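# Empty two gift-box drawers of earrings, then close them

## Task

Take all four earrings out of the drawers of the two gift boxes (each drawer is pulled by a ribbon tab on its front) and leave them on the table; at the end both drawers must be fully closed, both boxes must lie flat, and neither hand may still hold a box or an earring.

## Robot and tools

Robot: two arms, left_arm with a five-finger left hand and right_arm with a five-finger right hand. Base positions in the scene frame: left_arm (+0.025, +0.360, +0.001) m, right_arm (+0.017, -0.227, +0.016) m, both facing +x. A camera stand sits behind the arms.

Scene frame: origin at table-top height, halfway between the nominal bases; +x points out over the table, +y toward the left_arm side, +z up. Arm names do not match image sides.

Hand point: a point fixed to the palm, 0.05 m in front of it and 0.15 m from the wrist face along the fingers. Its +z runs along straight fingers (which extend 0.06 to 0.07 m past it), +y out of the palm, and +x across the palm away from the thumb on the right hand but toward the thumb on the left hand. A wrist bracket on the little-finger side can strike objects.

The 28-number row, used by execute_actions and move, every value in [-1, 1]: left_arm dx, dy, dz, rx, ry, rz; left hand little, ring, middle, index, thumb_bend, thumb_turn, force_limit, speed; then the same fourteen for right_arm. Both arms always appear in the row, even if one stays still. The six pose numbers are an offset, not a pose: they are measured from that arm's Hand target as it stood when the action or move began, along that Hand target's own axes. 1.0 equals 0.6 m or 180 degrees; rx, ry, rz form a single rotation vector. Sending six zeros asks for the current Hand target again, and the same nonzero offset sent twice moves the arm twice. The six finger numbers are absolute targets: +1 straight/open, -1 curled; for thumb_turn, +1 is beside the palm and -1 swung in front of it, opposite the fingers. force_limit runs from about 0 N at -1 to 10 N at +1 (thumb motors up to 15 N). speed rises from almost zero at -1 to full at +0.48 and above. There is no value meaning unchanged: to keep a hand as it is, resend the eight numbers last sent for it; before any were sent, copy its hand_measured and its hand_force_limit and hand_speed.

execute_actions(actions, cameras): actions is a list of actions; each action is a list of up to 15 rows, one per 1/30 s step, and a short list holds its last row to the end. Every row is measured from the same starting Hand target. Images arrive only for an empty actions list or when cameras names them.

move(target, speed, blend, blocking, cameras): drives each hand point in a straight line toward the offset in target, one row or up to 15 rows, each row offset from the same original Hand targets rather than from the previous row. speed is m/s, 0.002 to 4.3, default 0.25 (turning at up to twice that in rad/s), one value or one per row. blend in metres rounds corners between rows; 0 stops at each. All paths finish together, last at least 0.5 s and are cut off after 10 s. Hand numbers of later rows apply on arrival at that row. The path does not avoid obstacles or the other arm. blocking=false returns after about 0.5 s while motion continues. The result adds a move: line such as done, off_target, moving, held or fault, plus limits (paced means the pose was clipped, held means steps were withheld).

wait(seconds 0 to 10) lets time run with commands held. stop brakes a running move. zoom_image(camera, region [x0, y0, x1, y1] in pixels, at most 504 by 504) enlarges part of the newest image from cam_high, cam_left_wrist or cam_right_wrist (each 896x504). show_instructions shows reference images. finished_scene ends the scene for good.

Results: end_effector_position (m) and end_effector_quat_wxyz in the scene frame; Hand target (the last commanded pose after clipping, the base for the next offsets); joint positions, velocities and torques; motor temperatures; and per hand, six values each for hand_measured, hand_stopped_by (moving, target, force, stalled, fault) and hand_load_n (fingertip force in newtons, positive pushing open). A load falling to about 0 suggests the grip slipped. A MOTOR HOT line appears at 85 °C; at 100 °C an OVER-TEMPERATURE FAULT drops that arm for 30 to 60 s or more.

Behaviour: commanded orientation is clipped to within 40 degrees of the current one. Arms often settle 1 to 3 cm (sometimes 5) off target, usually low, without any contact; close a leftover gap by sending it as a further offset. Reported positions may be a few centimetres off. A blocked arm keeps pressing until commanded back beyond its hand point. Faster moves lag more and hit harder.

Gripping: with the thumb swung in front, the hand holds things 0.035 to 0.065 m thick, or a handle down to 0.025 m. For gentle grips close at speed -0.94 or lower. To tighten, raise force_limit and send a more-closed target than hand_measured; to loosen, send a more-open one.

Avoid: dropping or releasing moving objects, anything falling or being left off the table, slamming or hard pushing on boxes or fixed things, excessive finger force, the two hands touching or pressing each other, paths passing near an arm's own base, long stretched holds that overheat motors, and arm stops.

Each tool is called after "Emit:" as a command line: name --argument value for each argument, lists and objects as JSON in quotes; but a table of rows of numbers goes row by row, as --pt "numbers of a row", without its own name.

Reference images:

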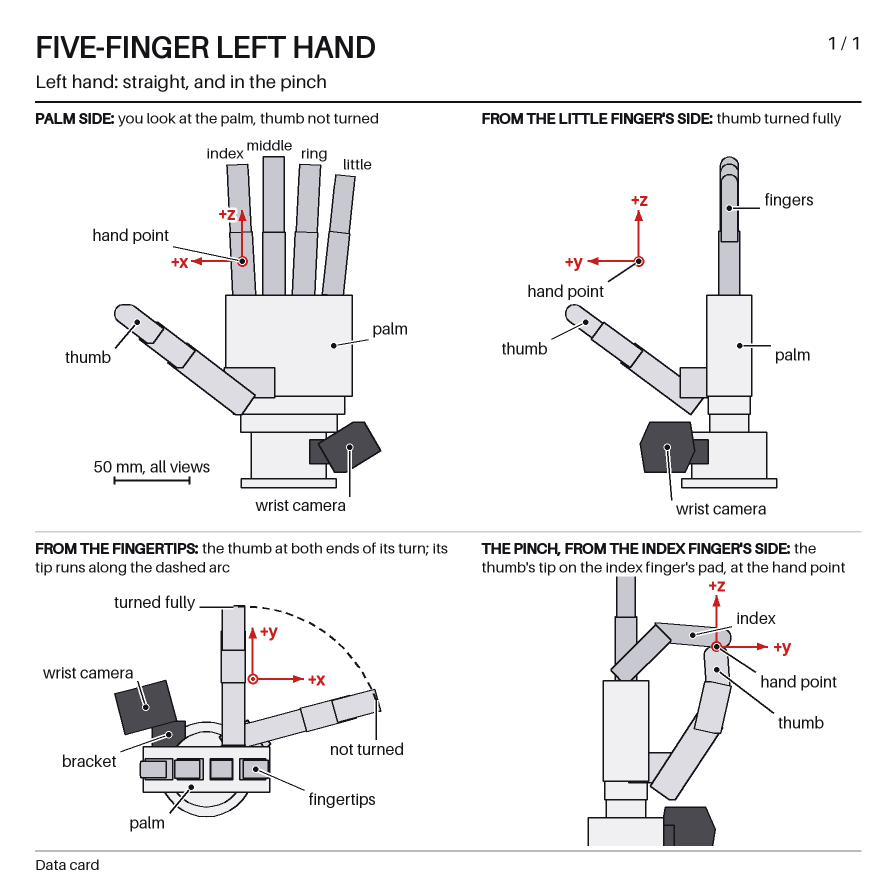

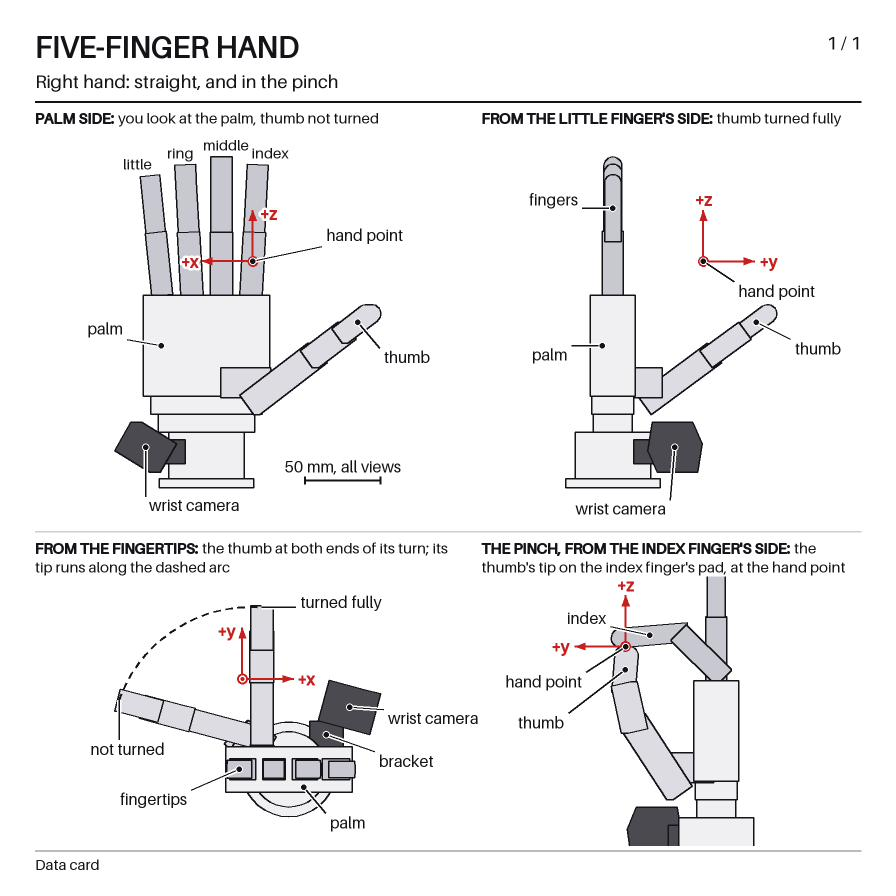

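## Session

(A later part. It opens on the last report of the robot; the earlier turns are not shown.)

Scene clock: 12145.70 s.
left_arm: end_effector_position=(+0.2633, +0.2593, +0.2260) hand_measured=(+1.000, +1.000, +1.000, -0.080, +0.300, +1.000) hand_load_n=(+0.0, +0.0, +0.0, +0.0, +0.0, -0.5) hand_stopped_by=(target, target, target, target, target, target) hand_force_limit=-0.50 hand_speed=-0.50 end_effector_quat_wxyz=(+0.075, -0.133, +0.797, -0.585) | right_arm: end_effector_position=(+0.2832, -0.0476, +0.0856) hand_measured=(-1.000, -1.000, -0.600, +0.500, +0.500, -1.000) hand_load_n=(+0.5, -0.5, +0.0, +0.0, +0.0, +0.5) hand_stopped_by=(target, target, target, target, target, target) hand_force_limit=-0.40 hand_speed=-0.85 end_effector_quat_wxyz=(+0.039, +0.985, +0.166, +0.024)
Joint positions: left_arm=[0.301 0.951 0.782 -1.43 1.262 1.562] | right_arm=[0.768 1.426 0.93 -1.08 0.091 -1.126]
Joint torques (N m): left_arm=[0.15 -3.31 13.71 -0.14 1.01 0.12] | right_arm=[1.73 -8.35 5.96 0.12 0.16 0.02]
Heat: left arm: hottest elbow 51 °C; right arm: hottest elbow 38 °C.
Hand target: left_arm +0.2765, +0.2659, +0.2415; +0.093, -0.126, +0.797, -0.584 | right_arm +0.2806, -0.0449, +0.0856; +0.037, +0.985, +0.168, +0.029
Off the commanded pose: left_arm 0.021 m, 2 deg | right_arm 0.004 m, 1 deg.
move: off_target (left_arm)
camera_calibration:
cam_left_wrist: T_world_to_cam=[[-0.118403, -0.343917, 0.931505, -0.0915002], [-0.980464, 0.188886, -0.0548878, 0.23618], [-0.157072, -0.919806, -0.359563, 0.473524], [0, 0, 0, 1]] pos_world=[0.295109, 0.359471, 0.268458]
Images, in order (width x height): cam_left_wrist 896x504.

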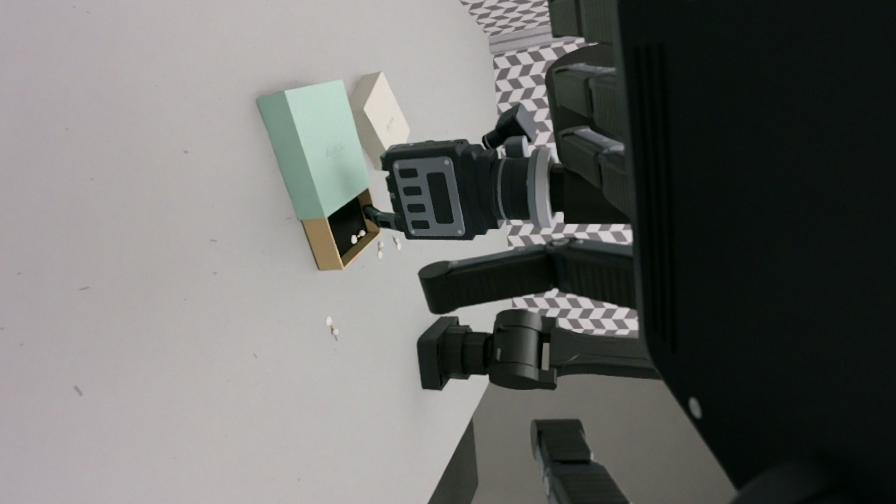

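Emit:
move --target '[0,0,0,0,0,0,1,1,1,-0.08,0.3,1,-0.5,-0.5,-0.006,0,0.0002,0,-0.0072,0,-1,-1,-0.6,0.58,0.5,-1,-0.4,-0.85]' --speed 0.03 --cameras '["cam_left_wrist"]'

Emit:
zoom_image --camera "cam_left_wrist" --region '[320, 200, 400, 280]'

Scene clock: 12190.73 s.
left_arm: end_effector_position=(+0.2633, +0.2593, +0.2260) hand_measured=(+1.000, +1.000, +1.000, -0.080, +0.300, +1.000) hand_load_n=(+0.0, +0.0, +0.0, +0.0, +0.0, +0.0) hand_stopped_by=(target, target, target, target, target, target) hand_force_limit=-0.50 hand_speed=-0.50 end_effector_quat_wxyz=(+0.075, -0.133, +0.797, -0.585) | right_arm: end_effector_position=(+0.2818, -0.0474, +0.0854) hand_measured=(-1.000, -1.000, -0.600, +0.580, +0.500, -1.000) hand_load_n=(+0.0, +0.0, +0.0, +0.0, +0.0, +0.0) hand_stopped_by=(target, target, target, target, target, target) hand_force_limit=-0.40 hand_speed=-0.85 end_effector_quat_wxyz=(+0.037, +0.985, +0.166, +0.021)
Joint positions: left_arm=[0.301 0.951 0.782 -1.43 1.262 1.562] | right_arm=[0.768 1.426 0.93 -1.083 0.085 -1.126]
Joint torques (N m): left_arm=[0.09 -3.25 13.78 -0.14 1 0.1] | right_arm=[1.61 -7.77 6.3 -0.51 0.02 0.03]
Heat: left arm: hottest elbow 52 °C; right arm: hottest elbow 38 °C.
Hand target: left_arm +0.2765, +0.2659, +0.2415; +0.093, -0.126, +0.797, -0.584 | right_arm +0.2772, -0.0462, +0.0853; +0.039, +0.985, +0.168, +0.018
Off the commanded pose: left_arm 0.021 m, 2 deg | right_arm 0.005 m, 0 deg.
move: off_target (left_arm)
camera_calibration:
cam_left_wrist: T_world_to_cam=[[-0.118403, -0.343917, 0.931505, -0.0915002], [-0.980464, 0.188886, -0.0548878, 0.23618], [-0.157072, -0.919806, -0.359563, 0.473524], [0, 0, 0, 1]] pos_world=[0.295109, 0.359471, 0.268458]
Images, in order (width x height): cam_left_wrist 896x504.

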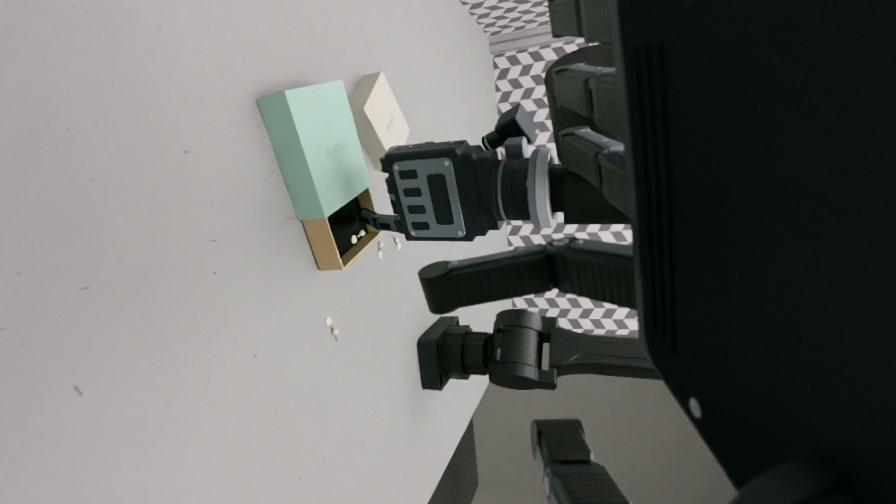

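Scaled by 6.300 from the camera's 896x504 image, which has a finer 1280x720 frame.

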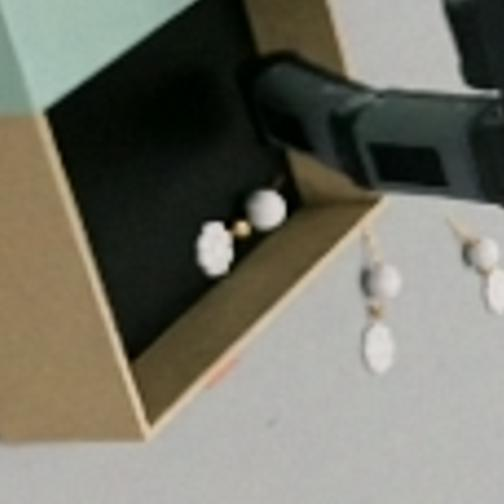

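Emit:
move --target '[0,0,0,0,0,0,1,1,1,-0.08,0.3,1,-0.5,-0.5,-0.006,0.012,0.0002,-0.0167,-0.0072,0,-1,-1,-0.6,0.6,0.5,-1,-0.4,-0.85]' --speed 0.03 --cameras '["cam_left_wrist"]'

Emit:
zoom_image --camera "cam_left_wrist" --region '[320, 200, 400, 280]'

Scene clock: 12213.87 s.
left_arm: end_effector_position=(+0.2633, +0.2593, +0.2260) hand_measured=(+1.000, +1.000, +1.000, -0.080, +0.300, +1.000) hand_load_n=(+0.0, +0.0, +0.0, +0.0, +0.0, +0.0) hand_stopped_by=(target, target, target, target, target, target) hand_force_limit=-0.50 hand_speed=-0.50 end_effector_quat_wxyz=(+0.075, -0.133, +0.797, -0.585) | right_arm: end_effector_position=(+0.2793, -0.0570, +0.0878) hand_measured=(-1.000, -1.000, -0.600, +0.600, +0.500, -1.000) hand_load_n=(+0.5, +0.0, +0.0, +0.0, +0.0, +0.0) hand_stopped_by=(target, target, target, target, target, target) hand_force_limit=-0.40 hand_speed=-0.85 end_effector_quat_wxyz=(+0.061, +0.984, +0.165, +0.016)
Joint positions: left_arm=[0.301 0.951 0.782 -1.43 1.262 1.562] | right_arm=[0.772 1.431 0.93 -1.114 0.119 -1.12]
Joint torques (N m): left_arm=[-0.03 -3.19 13.83 -0.18 1 0.13] | right_arm=[1.67 -6.83 6.69 -0.55 0.19 0.07]
Heat: left arm: hottest elbow 52 °C; right arm: hottest elbow 38 °C.
Hand target: left_arm +0.2765, +0.2659, +0.2415; +0.093, -0.126, +0.797, -0.584 | right_arm +0.2762, -0.0542, +0.0858; +0.066, +0.984, +0.167, +0.011
Off the commanded pose: left_arm 0.021 m, 2 deg | right_arm 0.005 m, 1 deg.
move: off_target (left_arm)
camera_calibration:
cam_left_wrist: T_world_to_cam=[[-0.118403, -0.343917, 0.931505, -0.0915002], [-0.980464, 0.188886, -0.0548878, 0.23618], [-0.157072, -0.919806, -0.359563, 0.473524], [0, 0, 0, 1]] pos_world=[0.295109, 0.359471, 0.268458]
Images, in order (width x height): cam_left_wrist 896x504.

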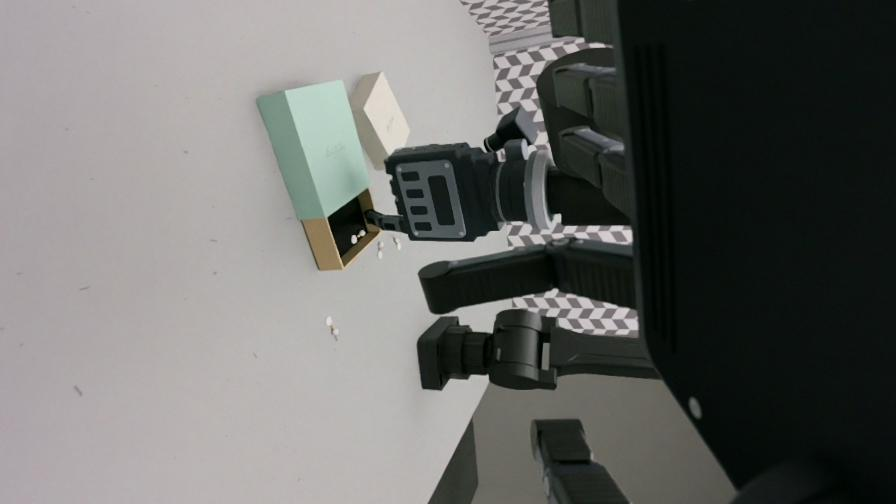

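Scaled by 6.300 from the camera's 896x504 image, which has a finer 1280x720 frame.

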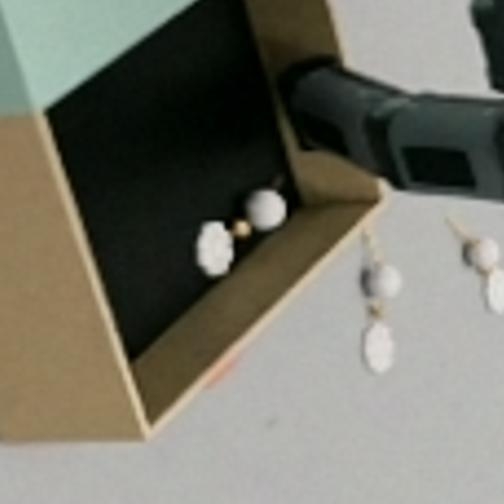

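Emit:
move --target '[0,0,0,0,0,0,1,1,1,-0.08,0.3,1,-0.5,-0.5,-0.015,0,0.0004,0,-0.0189,0,-1,-1,-0.6,0.6,0.5,-1,-0.4,-0.85]' --speed 0.03 --cameras '["cam_left_wrist"]'

Emit:
zoom_image --camera "cam_left_wrist" --region '[320, 200, 400, 280]'

Scene clock: 12239.03 s.
left_arm: end_effector_position=(+0.2633, +0.2593, +0.2260) hand_measured=(+1.000, +1.000, +1.000, -0.080, +0.300, +1.000) hand_load_n=(+0.0, +0.0, +0.0, +0.0, +0.0, +0.0) hand_stopped_by=(target, target, target, target, target, target) hand_force_limit=-0.50 hand_speed=-0.50 end_effector_quat_wxyz=(+0.075, -0.133, +0.797, -0.585) | right_arm: end_effector_position=(+0.2672, -0.0628, +0.0846) hand_measured=(-1.000, -1.000, -0.600, +0.600, +0.500, -1.000) hand_load_n=(+0.0, +0.0, +0.0, +0.0, +0.0, +0.0) hand_stopped_by=(target, target, target, target, target, target) hand_force_limit=-0.40 hand_speed=-0.85 end_effector_quat_wxyz=(+0.070, +0.984, +0.165, -0.016)
Joint positions: left_arm=[0.301 0.951 0.782 -1.43 1.262 1.562] | right_arm=[0.772 1.45 0.93 -1.159 0.096 -1.117]
Joint torques (N m): left_arm=[-0.15 -3.25 13.83 -0.08 1.01 0.12] | right_arm=[1.49 -6.77 7.41 -0.76 0.02 0.06]
Heat: left arm: hottest elbow 52 °C; right arm: hottest elbow 38 °C.
Hand target: left_arm +0.2765, +0.2659, +0.2415; +0.093, -0.126, +0.797, -0.584 | right_arm +0.2677, -0.0572, +0.0855; +0.071, +0.984, +0.165, -0.018
Off the commanded pose: left_arm 0.021 m, 2 deg | right_arm 0.006 m, 0 deg.
move: off_target (left_arm)
camera_calibration:
cam_left_wrist: T_world_to_cam=[[-0.118403, -0.343917, 0.931505, -0.0915002], [-0.980464, 0.188886, -0.0548878, 0.23618], [-0.157072, -0.919806, -0.359563, 0.473524], [0, 0, 0, 1]] pos_world=[0.295109, 0.359471, 0.268458]
Images, in order (width x height): cam_left_wrist 896x504.

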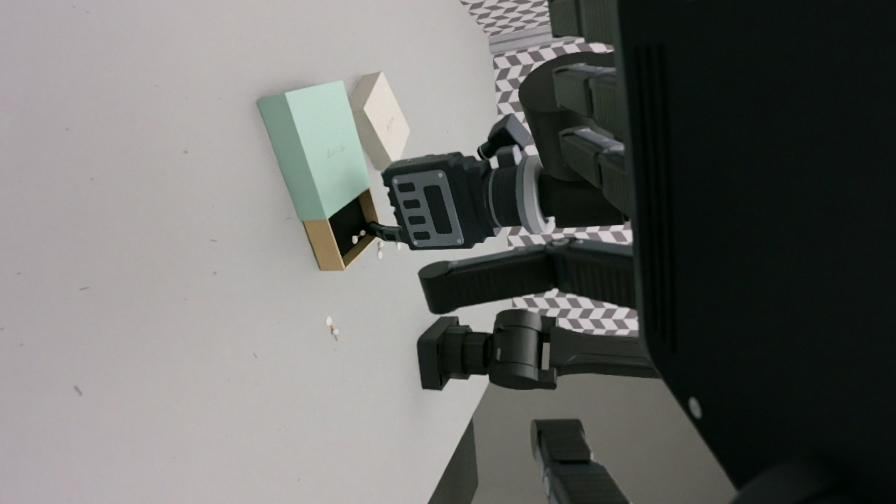

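Scaled by 6.300 from the camera's 896x504 image, which has a finer 1280x720 frame.

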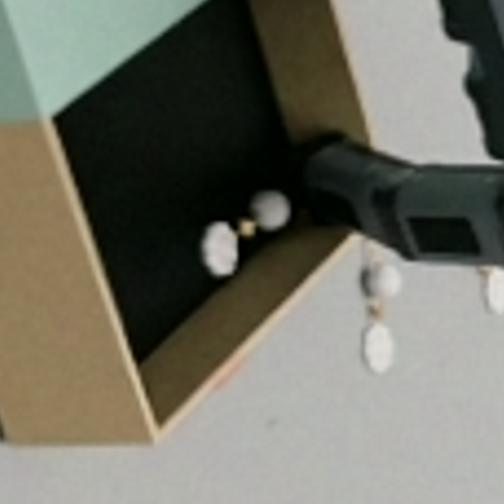

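Emit:
move --target '[0,0,0,0,0,0,1,1,1,-0.08,0.3,1,-0.5,-0.5,0,0,0,0,0,0,-1,-1,-0.6,0.68,0.5,-1,-0.4,-0.85]' --speed 0.03 --cameras '["cam_left_wrist"]'

Emit:
zoom_image --camera "cam_left_wrist" --region '[320, 200, 400, 280]'

Scene clock: 12248.00 s.
left_arm: end_effector_position=(+0.2633, +0.2593, +0.2260) hand_measured=(+1.000, +1.000, +1.000, -0.080, +0.300, +1.000) hand_load_n=(+0.0, +0.0, +0.0, +0.5, +0.0, -0.5) hand_stopped_by=(target, target, target, target, target, target) hand_force_limit=-0.50 hand_speed=-0.50 end_effector_quat_wxyz=(+0.075, -0.133, +0.797, -0.585) | right_arm: end_effector_position=(+0.2671, -0.0628, +0.0846) hand_measured=(-1.000, -1.000, -0.600, +0.680, +0.500, -1.000) hand_load_n=(+0.0, +0.0, +0.0, +0.0, +0.0, +0.0) hand_stopped_by=(target, target, target, target, target, target) hand_force_limit=-0.40 hand_speed=-0.85 end_effector_quat_wxyz=(+0.070, +0.984, +0.165, -0.016)
Joint positions: left_arm=[0.301 0.951 0.782 -1.43 1.262 1.562] | right_arm=[0.772 1.45 0.93 -1.159 0.096 -1.117]
Joint torques (N m): left_arm=[0.5 -3.08 13.76 -0.05 1.01 0.17] | right_arm=[1.49 -6.71 7.39 -0.69 0.01 0.07]
Heat: left arm: hottest elbow 52 °C; right arm: hottest elbow 38 °C.
Hand target: left_arm +0.2765, +0.2659, +0.2415; +0.093, -0.126, +0.797, -0.584 | right_arm +0.2677, -0.0572, +0.0855; +0.071, +0.984, +0.165, -0.018
Off the commanded pose: left_arm 0.021 m, 2 deg | right_arm 0.006 m, 0 deg.
move: off_target (left_arm)
camera_calibration:
cam_left_wrist: T_world_to_cam=[[-0.118403, -0.343917, 0.931505, -0.0915002], [-0.980464, 0.188886, -0.0548878, 0.23618], [-0.157072, -0.919806, -0.359563, 0.473524], [0, 0, 0, 1]] pos_world=[0.295109, 0.359471, 0.268458]
Images, in order (width x height): cam_left_wrist 896x504.

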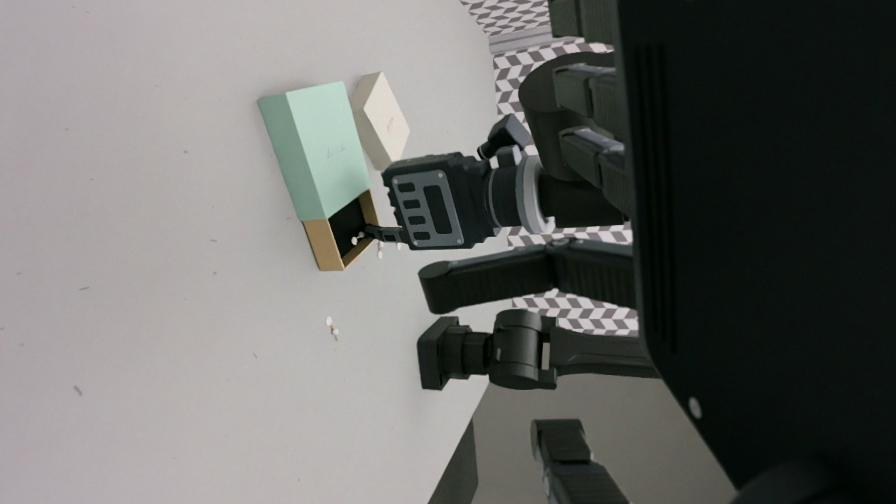

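Scaled by 6.300 from the camera's 896x504 image, which has a finer 1280x720 frame.

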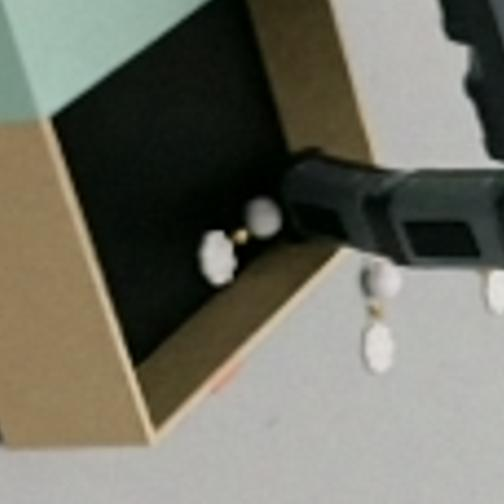

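Emit:
move --target '[0,0,0,0,0,0,1,1,1,-0.08,0.3,1,-0.5,-0.5,0,0,0,0,0,0,-1,-1,-0.6,0.74,0.5,-1,-0.4,-0.85]' --speed 0.03 --cameras '["cam_left_wrist"]'

Emit:
zoom_image --camera "cam_left_wrist" --region '[320, 200, 400, 280]'

Scene clock: 12256.23 s.
left_arm: end_effector_position=(+0.2633, +0.2593, +0.2260) hand_measured=(+1.000, +1.000, +1.000, -0.080, +0.300, +1.000) hand_load_n=(+0.0, +0.0, +0.0, +0.0, +0.0, -0.5) hand_stopped_by=(target, target, target, target, target, target) hand_force_limit=-0.50 hand_speed=-0.50 end_effector_quat_wxyz=(+0.075, -0.133, +0.797, -0.585) | right_arm: end_effector_position=(+0.2667, -0.0632, +0.0848) hand_measured=(-1.000, -1.000, -0.600, +0.740, +0.500, -1.000) hand_load_n=(+0.0, +0.0, +0.0, -0.5, +0.0, +0.0) hand_stopped_by=(target, target, target, target, target, target) hand_force_limit=-0.40 hand_speed=-0.85 end_effector_quat_wxyz=(+0.071, +0.984, +0.166, -0.017)
Joint positions: left_arm=[0.301 0.951 0.782 -1.43 1.262 1.562] | right_arm=[0.772 1.45 0.93 -1.161 0.096 -1.117]
Joint torques (N m): left_arm=[-0.03 -3.31 13.91 -0.12 0.99 0.12] | right_arm=[1.38 -6.83 7.38 -0.62 0.01 0.07]
Heat: left arm: hottest elbow 52 °C; right arm: hottest elbow 39 °C.
Hand target: left_arm +0.2765, +0.2659, +0.2415; +0.093, -0.126, +0.797, -0.584 | right_arm +0.2676, -0.0572, +0.0855; +0.071, +0.984, +0.165, -0.018
Off the commanded pose: left_arm 0.021 m, 2 deg | right_arm 0.006 m, 0 deg.
move: off_target (left_arm)
camera_calibration:
cam_left_wrist: T_world_to_cam=[[-0.118403, -0.343917, 0.931505, -0.0915002], [-0.980464, 0.188886, -0.0548878, 0.23618], [-0.157072, -0.919806, -0.359563, 0.473524], [0, 0, 0, 1]] pos_world=[0.295109, 0.359471, 0.268458]
Images, in order (width x height): cam_left_wrist 896x504.

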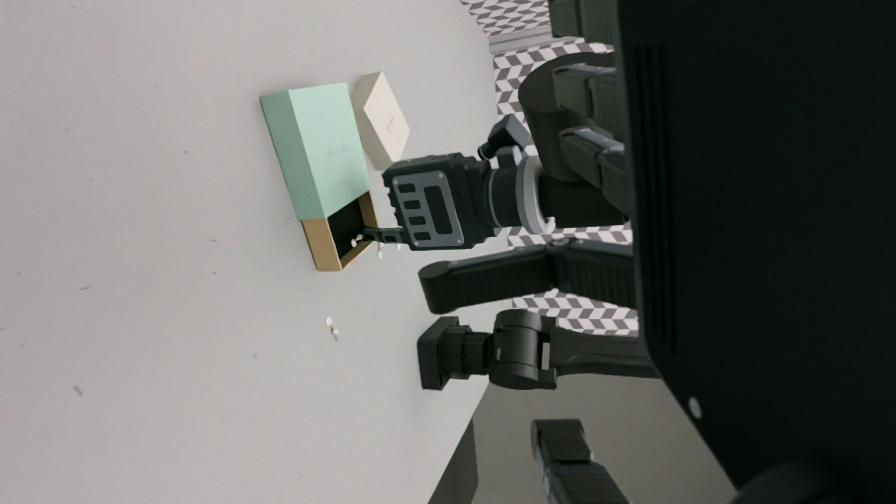

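Scaled by 6.300 from the camera's 896x504 image, which has a finer 1280x720 frame.

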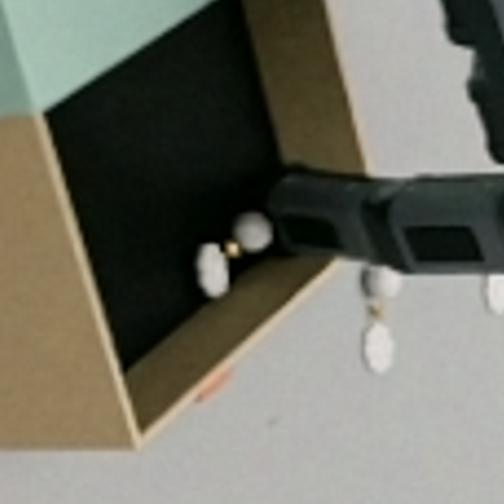

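Emit:
move --target '[0,0,0,0,0,0,1,1,1,-0.08,0.3,1,-0.5,-0.5,0,0,0,0,0,0,-1,-1,-0.6,0.8,0.5,-1,-0.4,-0.85]' --speed 0.03 --cameras '["cam_left_wrist"]'

Emit:
zoom_image --camera "cam_left_wrist" --region '[320, 200, 400, 280]'

Scene clock: 12306.10 s.
left_arm: end_effector_position=(+0.2633, +0.2593, +0.2260) hand_measured=(+1.000, +1.000, +1.000, -0.080, +0.300, +1.000) hand_load_n=(+0.0, +0.0, +0.0, +0.0, +0.0, -0.5) hand_stopped_by=(target, target, target, target, target, target) hand_force_limit=-0.50 hand_speed=-0.50 end_effector_quat_wxyz=(+0.075, -0.133, +0.797, -0.585) | right_arm: end_effector_position=(+0.2666, -0.0633, +0.0848) hand_measured=(-1.000, -1.000, -0.600, +0.800, +0.500, -1.000) hand_load_n=(+0.0, +0.0, +0.0, -0.5, +0.0, +0.0) hand_stopped_by=(target, target, target, target, target, target) hand_force_limit=-0.40 hand_speed=-0.85 end_effector_quat_wxyz=(+0.071, +0.983, +0.166, -0.017)
Joint positions: left_arm=[0.301 0.951 0.782 -1.43 1.262 1.562] | right_arm=[0.772 1.45 0.93 -1.162 0.096 -1.117]
Joint torques (N m): left_arm=[0.03 -3.25 13.87 -0.13 0.98 0.14] | right_arm=[1.49 -6.71 7.38 -0.59 0.02 0.07]
Heat: left arm: hottest elbow 52 °C; right arm: hottest elbow 39 °C.
Hand target: left_arm +0.2765, +0.2659, +0.2415; +0.093, -0.126, +0.797, -0.584 | right_arm +0.2676, -0.0572, +0.0855; +0.071, +0.984, +0.165, -0.018
Off the commanded pose: left_arm 0.021 m, 2 deg | right_arm 0.006 m, 0 deg.
move: off_target (left_arm)
camera_calibration:
cam_left_wrist: T_world_to_cam=[[-0.118403, -0.343917, 0.931505, -0.0915002], [-0.980464, 0.188886, -0.0548878, 0.23618], [-0.157072, -0.919806, -0.359563, 0.473524], [0, 0, 0, 1]] pos_world=[0.295109, 0.359471, 0.268458]
Images, in order (width x height): cam_left_wrist 896x504.

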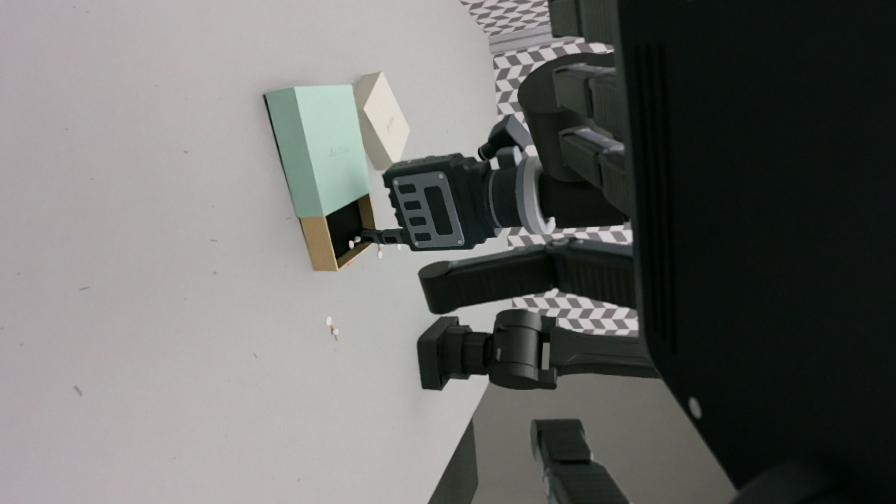

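Scaled by 6.300 from the camera's 896x504 image, which has a finer 1280x720 frame.

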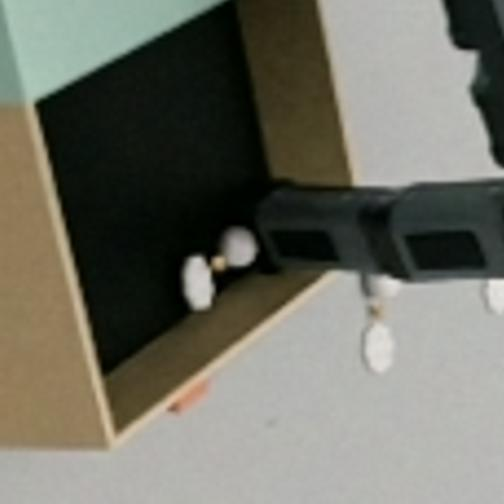

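Emit:
move --pt "0 0 0 0 0 0 1 1 1 -0.08 0.3 1 -0.5 -0.5 0 0 0 0 0 0 -1 -1 -0.6 0.7 0.5 -1 -0.4 -0.7" --pt "0 0 0 0 0 0 1 1 1 -0.08 0.3 1 -0.5 -0.5 0.0147 0.0022 -0.0005 0 0.0189 0 -1 -1 -0.6 0.7 0.5 -1 -0.4 -0.7" --speed 0.03 --cameras '["cam_left_wrist"]'

Emit:
zoom_image --camera "cam_left_wrist" --region '[320, 200, 400, 280]'

Scene clock: 12363.70 s.
left_arm: end_effector_position=(+0.2633, +0.2593, +0.2260) hand_measured=(+1.000, +1.000, +1.000, -0.080, +0.300, +1.000) hand_load_n=(+0.0, +0.0, +0.0, +0.0, +0.0, +0.0) hand_stopped_by=(target, target, target, target, target, target) hand_force_limit=-0.50 hand_speed=-0.50 end_effector_quat_wxyz=(+0.075, -0.133, +0.797, -0.585) | right_arm: end_effector_position=(+0.2754, -0.0606, +0.0837) hand_measured=(-1.000, -1.000, -0.600, +0.700, +0.500, -1.000) hand_load_n=(+0.0, +0.5, +0.5, -0.5, +0.0, +0.0) hand_stopped_by=(target, target, target, target, target, target) hand_force_limit=-0.40 hand_speed=-0.70 end_effector_quat_wxyz=(+0.071, +0.984, +0.165, +0.002)
Joint positions: left_arm=[0.301 0.951 0.782 -1.43 1.262 1.562] | right_arm=[0.772 1.45 0.93 -1.13 0.118 -1.117]
Joint torques (N m): left_arm=[-0.03 -3.08 13.82 -0.01 0.99 0.12] | right_arm=[1.44 -8.41 6.39 0.06 0.2 0]
Heat: left arm: hottest elbow 52 °C; right arm: hottest elbow 39 °C.
Hand target: left_arm +0.2765, +0.2659, +0.2415; +0.093, -0.126, +0.797, -0.584 | right_arm +0.2765, -0.0556, +0.0855; +0.066, +0.984, +0.167, +0.011
Off the commanded pose: left_arm 0.021 m, 2 deg | right_arm 0.005 m, 1 deg.
move: off_target (left_arm)
camera_calibration:
cam_left_wrist: T_world_to_cam=[[-0.118403, -0.343917, 0.931505, -0.0915002], [-0.980464, 0.188886, -0.0548878, 0.23618], [-0.157072, -0.919806, -0.359563, 0.473524], [0, 0, 0, 1]] pos_world=[0.295109, 0.359471, 0.268458]
Images, in order (width x height): cam_left_wrist 896x504.

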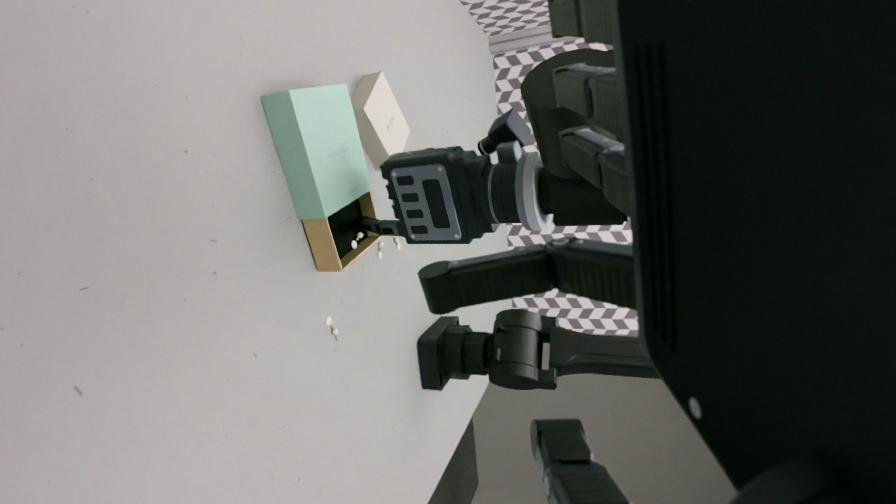

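Scaled by 6.300 from the camera's 896x504 image, which has a finer 1280x720 frame.

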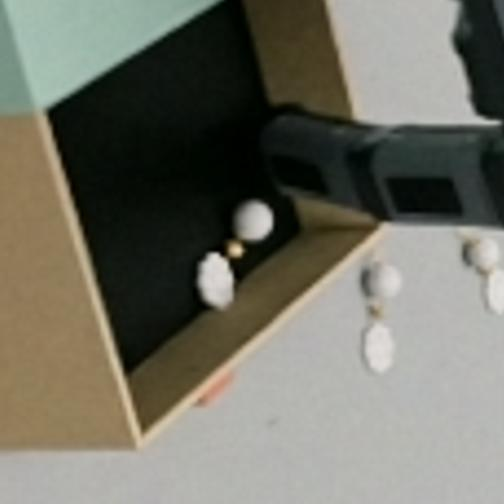

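Emit:
move --pt "0 0 0 0 0 0 1 1 1 -0.08 0.3 1 -0.5 -0.5 0.0025 -0.018 -0.0025 0.0222 0 0 -1 -1 -0.6 0.7 0.5 -1 -0.4 -0.5" --pt "0 0 0 0 0 0 1 1 1 -0.08 0.3 1 -0.5 -0.5 0.0025 -0.018 -0.0025 0.0222 0 0 -1 -1 -0.6 -0.2 0.5 -1 -0.4 -0.5" --pt "0 0 0 0 0 0 1 1 1 -0.08 0.3 1 -0.5 -0.5 0.0273 -0.0032 -0.0845 0.0222 0 0 -1 -1 -0.6 -0.2 0.5 -1 -0.4 -0.5" --speed 0.05 --cameras '["cam_left_wrist"]'

Emit:
zoom_image --camera "cam_left_wrist" --region '[320, 200, 400, 280]'

Scene clock: 12382.90 s.
left_arm: end_effector_position=(+0.2633, +0.2593, +0.2260) hand_measured=(+1.000, +1.000, +1.000, -0.080, +0.300, +1.000) hand_load_n=(+0.0, +0.0, +0.0, +0.0, +0.0, +0.0) hand_stopped_by=(target, target, target, target, target, target) hand_force_limit=-0.50 hand_speed=-0.50 end_effector_quat_wxyz=(+0.075, -0.133, +0.797, -0.585) | right_arm: end_effector_position=(+0.2685, -0.0553, +0.1120) hand_measured=(-1.000, -1.000, -0.600, -0.200, +0.500, -1.000) hand_load_n=(+0.0, +0.0, +0.5, +0.0, +0.0, +0.0) hand_stopped_by=(target, target, target, target, target, target) hand_force_limit=-0.40 hand_speed=-0.50 end_effector_quat_wxyz=(+0.053, +0.984, +0.169, -0.025)
Joint positions: left_arm=[0.301 0.951 0.782 -1.43 1.262 1.562] | right_arm=[0.765 1.422 0.989 -1.24 0.059 -1.132]
Joint torques (N m): left_arm=[0.09 -3.43 13.74 -0.13 0.98 0.12] | right_arm=[-0.15 -9.35 10.95 -0.7 0.09 -0.17]
Heat: left arm: hottest elbow 52 °C; right arm: hottest elbow 39 °C.
Hand target: left_arm +0.2765, +0.2659, +0.2415; +0.093, -0.126, +0.797, -0.584 | right_arm +0.2889, -0.0420, +0.1354; +0.032, +0.985, +0.167, +0.005
Off the commanded pose: left_arm 0.021 m, 2 deg | right_arm 0.034 m, 4 deg.
move: off_target (left_arm, right_arm)
camera_calibration:
cam_left_wrist: T_world_to_cam=[[-0.118403, -0.343917, 0.931505, -0.0915002], [-0.980464, 0.188886, -0.0548878, 0.23618], [-0.157072, -0.919806, -0.359563, 0.473524], [0, 0, 0, 1]] pos_world=[0.295109, 0.359471, 0.268458]
Images, in order (width x height): cam_left_wrist 896x504.

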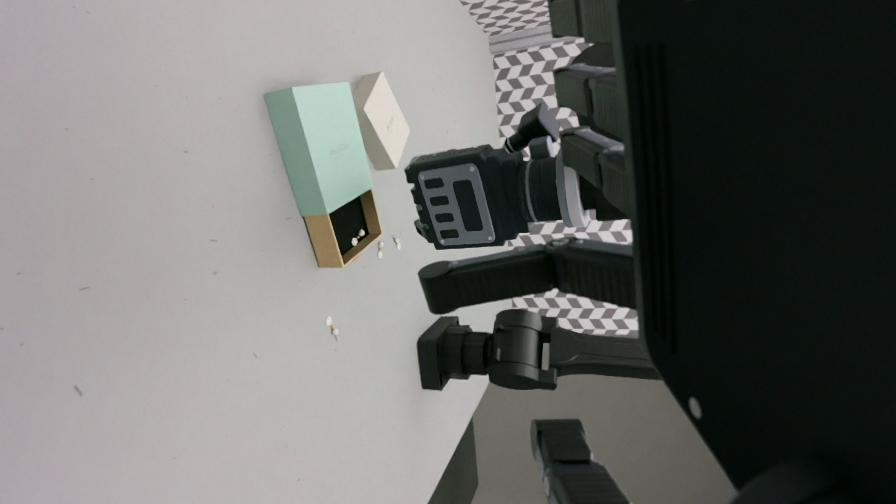

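Scaled by 6.300 from the camera's 896x504 image, which has a finer 1280x720 frame.

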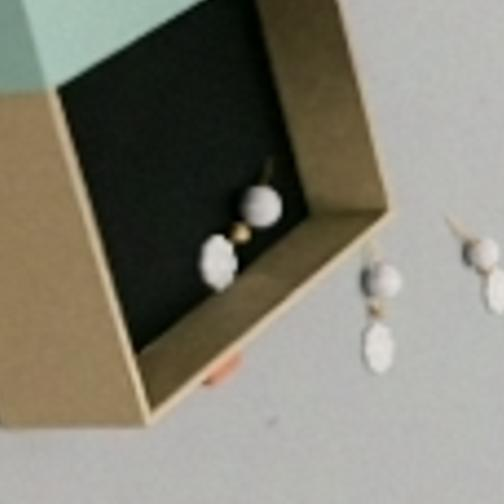

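Emit:
move --pt "0 0 0 0 0 0 1 1 1 -0.08 0.3 1 -0.5 -0.5 0 0.0087 -0.133 0 0 0 -1 -1 -0.6 -0.2 0.5 -1 -0.4 -0.5" --pt "0 0 0 0 0 0 1 1 1 -0.08 0.3 1 -0.5 -0.5 -0.173 0.302 -0.147 0 0 0 -1 -1 -0.6 -0.2 0.5 -1 -0.4 -0.5" --speed 0.12 --cameras '["cam_left_wrist","cam_high"]'

Emit:
zoom_image --camera "cam_left_wrist" --region '[320, 200, 400, 280]'

Scene clock: 12472.27 s.
left_arm: end_effector_position=(+0.2633, +0.2593, +0.2260) hand_measured=(+1.000, +1.000, +1.000, -0.080, +0.300, +1.000) hand_load_n=(+0.0, -0.5, +0.0, +0.0, +0.0, +0.0) hand_stopped_by=(target, target, target, target, target, target) hand_force_limit=-0.50 hand_speed=-0.50 end_effector_quat_wxyz=(+0.075, -0.133, +0.797, -0.585) | right_arm: end_effector_position=(+0.2524, -0.2375, +0.2343) hand_measured=(-1.000, -1.000, -0.600, -0.200, +0.500, -1.000) hand_load_n=(+0.0, +0.0, +0.0, +0.0, -0.5, +0.0) hand_stopped_by=(target, target, target, target, target, target) hand_force_limit=-0.40 hand_speed=-0.50 end_effector_quat_wxyz=(+0.033, +0.985, +0.168, +0.004)
Joint positions: left_arm=[0.301 0.951 0.782 -1.43 1.262 1.562] | right_arm=[0.27 0.982 0.979 -1.567 0.067 -1.628]
Joint torques (N m): left_arm=[0.56 -2.73 13.94 -0.23 0.97 0.13] | right_arm=[-0.09 -4.31 7.09 -0.43 0 -0.18]
Heat: left arm: hottest elbow 52 °C; right arm: hottest elbow 41 °C.
Hand target: left_arm +0.2765, +0.2659, +0.2415; +0.093, -0.126, +0.797, -0.584 | right_arm +0.2488, -0.2415, +0.2353; +0.032, +0.985, +0.167, +0.005
Off the commanded pose: left_arm 0.021 m, 2 deg | right_arm 0.005 m, 0 deg.
move: off_target (left_arm)
camera_calibration:
cam_left_wrist: T_world_to_cam=[[-0.118403, -0.343917, 0.931505, -0.0915002], [-0.980464, 0.188886, -0.0548878, 0.23618], [-0.157072, -0.919806, -0.359563, 0.473524], [0, 0, 0, 1]] pos_world=[0.295109, 0.359471, 0.268458]
Images, in order (width x height): cam_high 896x504, cam_left_wrist 896x504.

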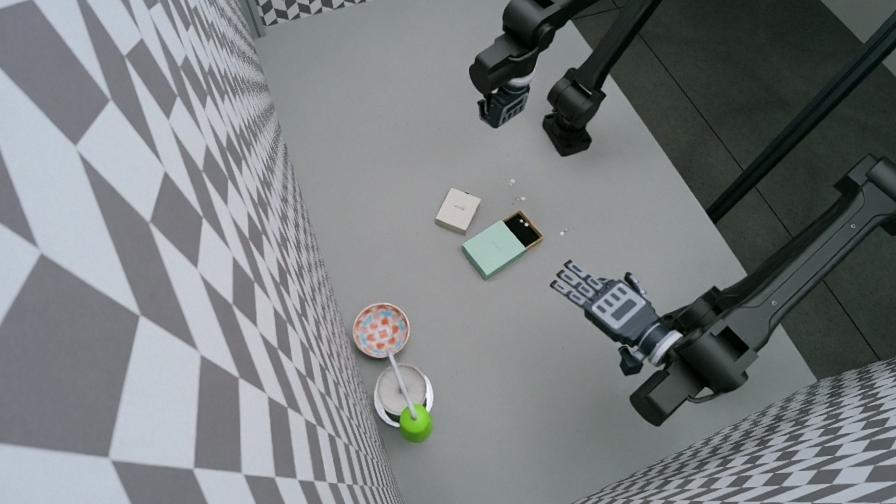

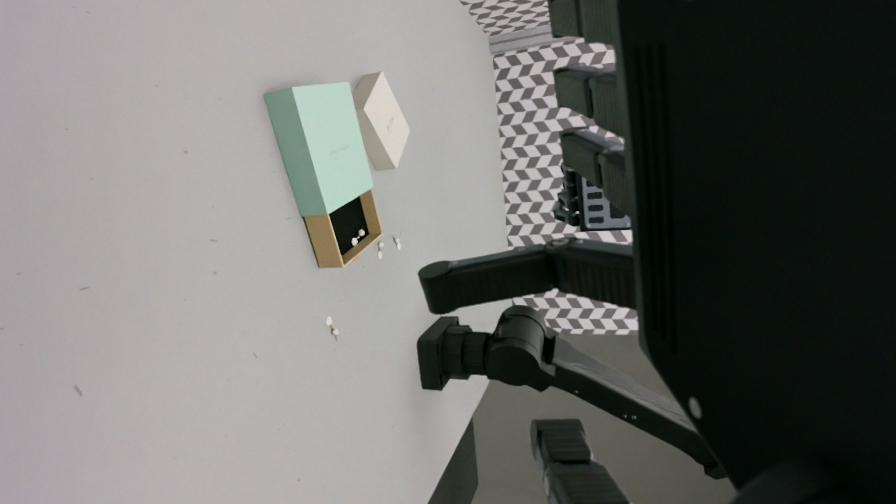

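Scaled by 6.300 from the camera's 896x504 image, which has a finer 1280x720 frame.

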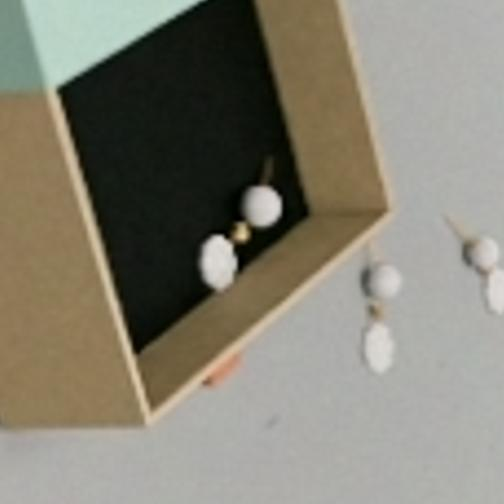

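Emit:
zoom_image --camera "cam_high" --region '[450, 170, 590, 290]'

Scaled by 3.600 from the camera's 896x504 image, which has a finer 1280x720 frame.

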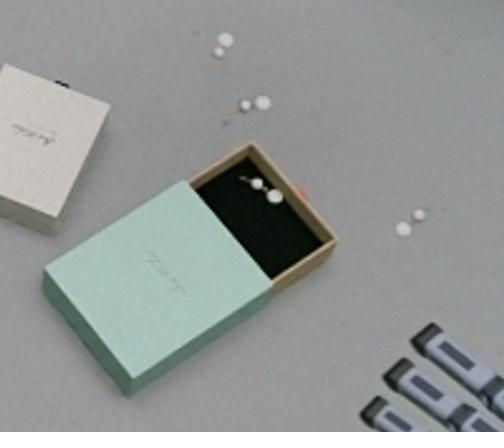

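Emit:
move --pt "0.147 -0.0358 0.5103 -0.0192 0.0684 0.0236 1 1 1 -0.12 0.3 -0.47 -0.5 -0.3 0 0 0 0 0 0 -1 -1 -0.6 -0.2 0.5 -1 -0.4 -0.5" --pt "0.1683 0.0765 0.4872 -0.0192 0.0684 0.0236 1 1 1 -0.12 0.3 -0.47 -0.5 -0.3 0 0 0 0 0 0 -1 -1 -0.6 -0.2 0.5 -1 -0.4 -0.5" --speed '[0.15, 0.06]' --cameras '["cam_left_wrist","cam_high"]'

Scene clock: 12490.43 s.
left_arm: end_effector_position=(+0.2608, -0.0195, +0.1165) hand_measured=(+1.000, +1.000, +1.000, -0.120, +0.300, -0.470) hand_load_n=(+0.0, +0.0, +0.0, +0.0, +0.0, +0.0) hand_stopped_by=(target, target, target, target, target, target) hand_force_limit=-0.50 hand_speed=-0.30 end_effector_quat_wxyz=(+0.025, -0.033, +0.822, -0.567) | right_arm: end_effector_position=(+0.2524, -0.2374, +0.2343) hand_measured=(-1.000, -1.000, -0.600, -0.200, +0.500, -1.000) hand_load_n=(+0.0, +0.0, +0.0, +0.0, +0.0, +0.0) hand_stopped_by=(target, target, target, target, target, target) hand_force_limit=-0.40 hand_speed=-0.50 end_effector_quat_wxyz=(+0.033, +0.985, +0.168, +0.004)
Joint positions: left_arm=[-0.711 1.252 0.586 0.176 0.715 0.339] | right_arm=[0.27 0.982 0.979 -1.567 0.066 -1.629]
Joint torques (N m): left_arm=[-0.21 -6.48 8.29 1.88 0.41 0.08] | right_arm=[-0.09 -4.31 7.09 -0.42 0 -0.18]
Heat: left arm: hottest elbow 52 °C; right arm: hottest elbow 41 °C.
Hand target: left_arm +0.2621, -0.0172, +0.1095; +0.024, -0.036, +0.823, -0.566 | right_arm +0.2488, -0.2414, +0.2353; +0.032, +0.985, +0.167, +0.005
Off the commanded pose: left_arm 0.008 m, 0 deg | right_arm 0.005 m, 0 deg.
move: done
camera_calibration:
cam_left_wrist: T_world_to_cam=[[-0.222478, -0.361042, 0.905623, -0.0558374], [-0.912635, 0.403861, -0.0631946, 0.267892], [-0.34293, -0.840562, -0.41935, 0.234238], [0, 0, 0, 1]] pos_world=[0.312392, 0.068541, 0.165725]
Images, in order (width x height): cam_high 896x504, cam_left_wrist 896x504.

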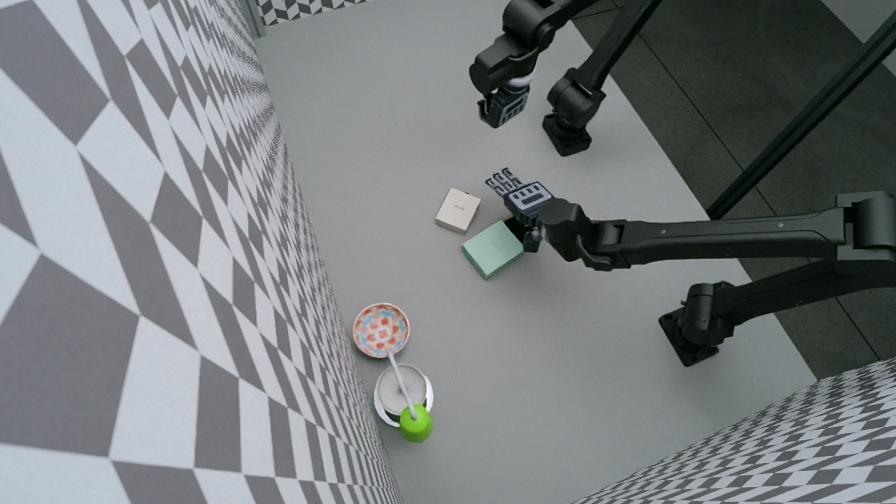

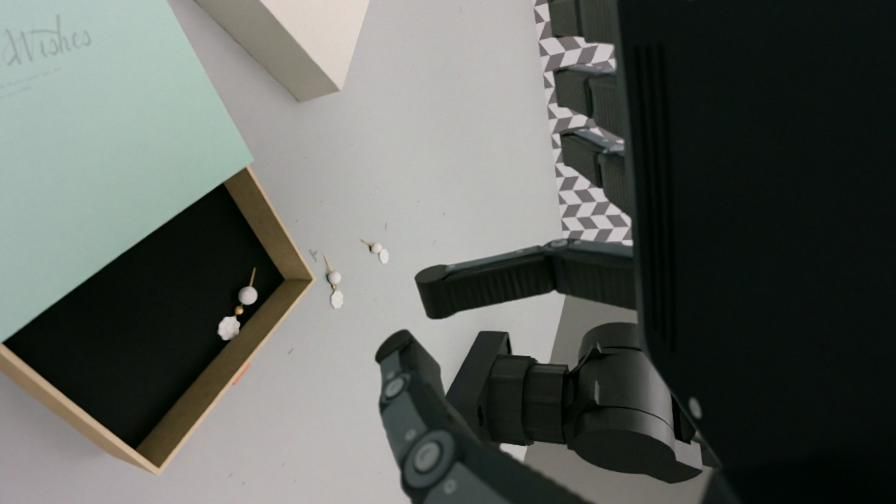

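Emit:
move --target '[0.0002,0.0623,0.0447,0.0122,0,0,1,1,1,-0.12,0.3,-0.47,-0.5,-0.3,0,0,0,0,0,0,-1,-1,-0.6,-0.2,0.5,-1,-0.4,-0.5]' --speed 0.05 --cameras '["cam_left_wrist"]'

Scene clock: 12535.77 s.
left_arm: end_effector_position=(+0.2685, -0.0281, +0.0714) hand_measured=(+1.000, +1.000, +1.000, -0.120, +0.300, -0.470) hand_load_n=(+0.0, +0.0, -0.5, +0.0, +0.0, +0.0) hand_stopped_by=(target, target, target, target, target, target) hand_force_limit=-0.50 hand_speed=-0.30 end_effector_quat_wxyz=(+0.033, -0.034, +0.811, -0.583) | right_arm: end_effector_position=(+0.2524, -0.2374, +0.2343) hand_measured=(-1.000, -1.000, -0.600, -0.200, +0.500, -1.000) hand_load_n=(+0.0, +0.0, +0.5, +0.0, +0.0, +0.0) hand_stopped_by=(target, target, target, target, target, target) hand_force_limit=-0.40 hand_speed=-0.50 end_effector_quat_wxyz=(+0.033, +0.985, +0.168, +0.004)
Joint positions: left_arm=[-0.711 1.411 0.531 0.444 0.715 0.31] | right_arm=[0.27 0.982 0.979 -1.567 0.066 -1.629]
Joint torques (N m): left_arm=[-1.08 -7.06 6.87 1.95 0.35 -0.04] | right_arm=[-0.09 -4.37 7.1 -0.44 0 -0.18]
Heat: left arm: hottest elbow 47 °C; right arm: hottest elbow 40 °C.
Hand target: left_arm +0.2630, -0.0288, +0.0650; +0.025, -0.035, +0.812, -0.581 | right_arm +0.2488, -0.2414, +0.2353; +0.032, +0.985, +0.167, +0.005
Off the commanded pose: left_arm 0.009 m, 1 deg | right_arm 0.005 m, 0 deg.
move: done
camera_calibration:
cam_left_wrist: T_world_to_cam=[[-0.231465, -0.329046, 0.915507, -0.0137868], [-0.915472, 0.392063, -0.0905431, 0.277849], [-0.329144, -0.859078, -0.391981, 0.204614], [0, 0, 0, 1]] pos_world=[0.318519, 0.062309, 0.117984]
Images, in order (width x height): cam_left_wrist 896x504.

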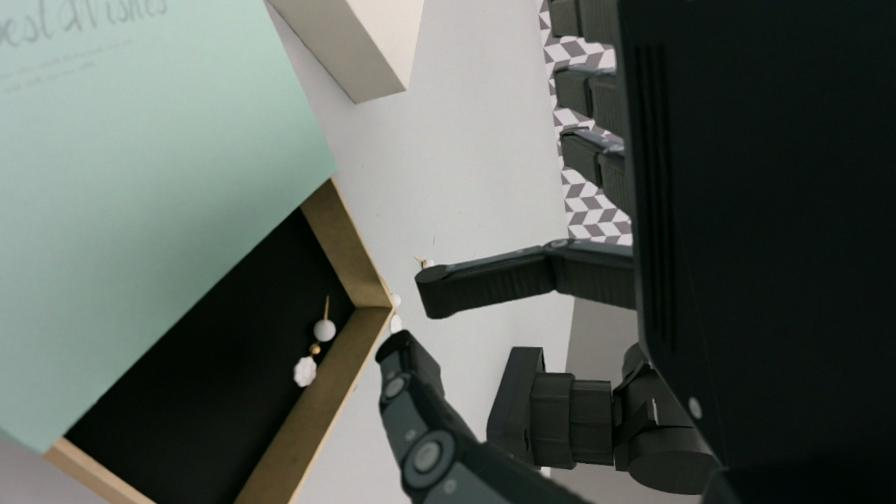

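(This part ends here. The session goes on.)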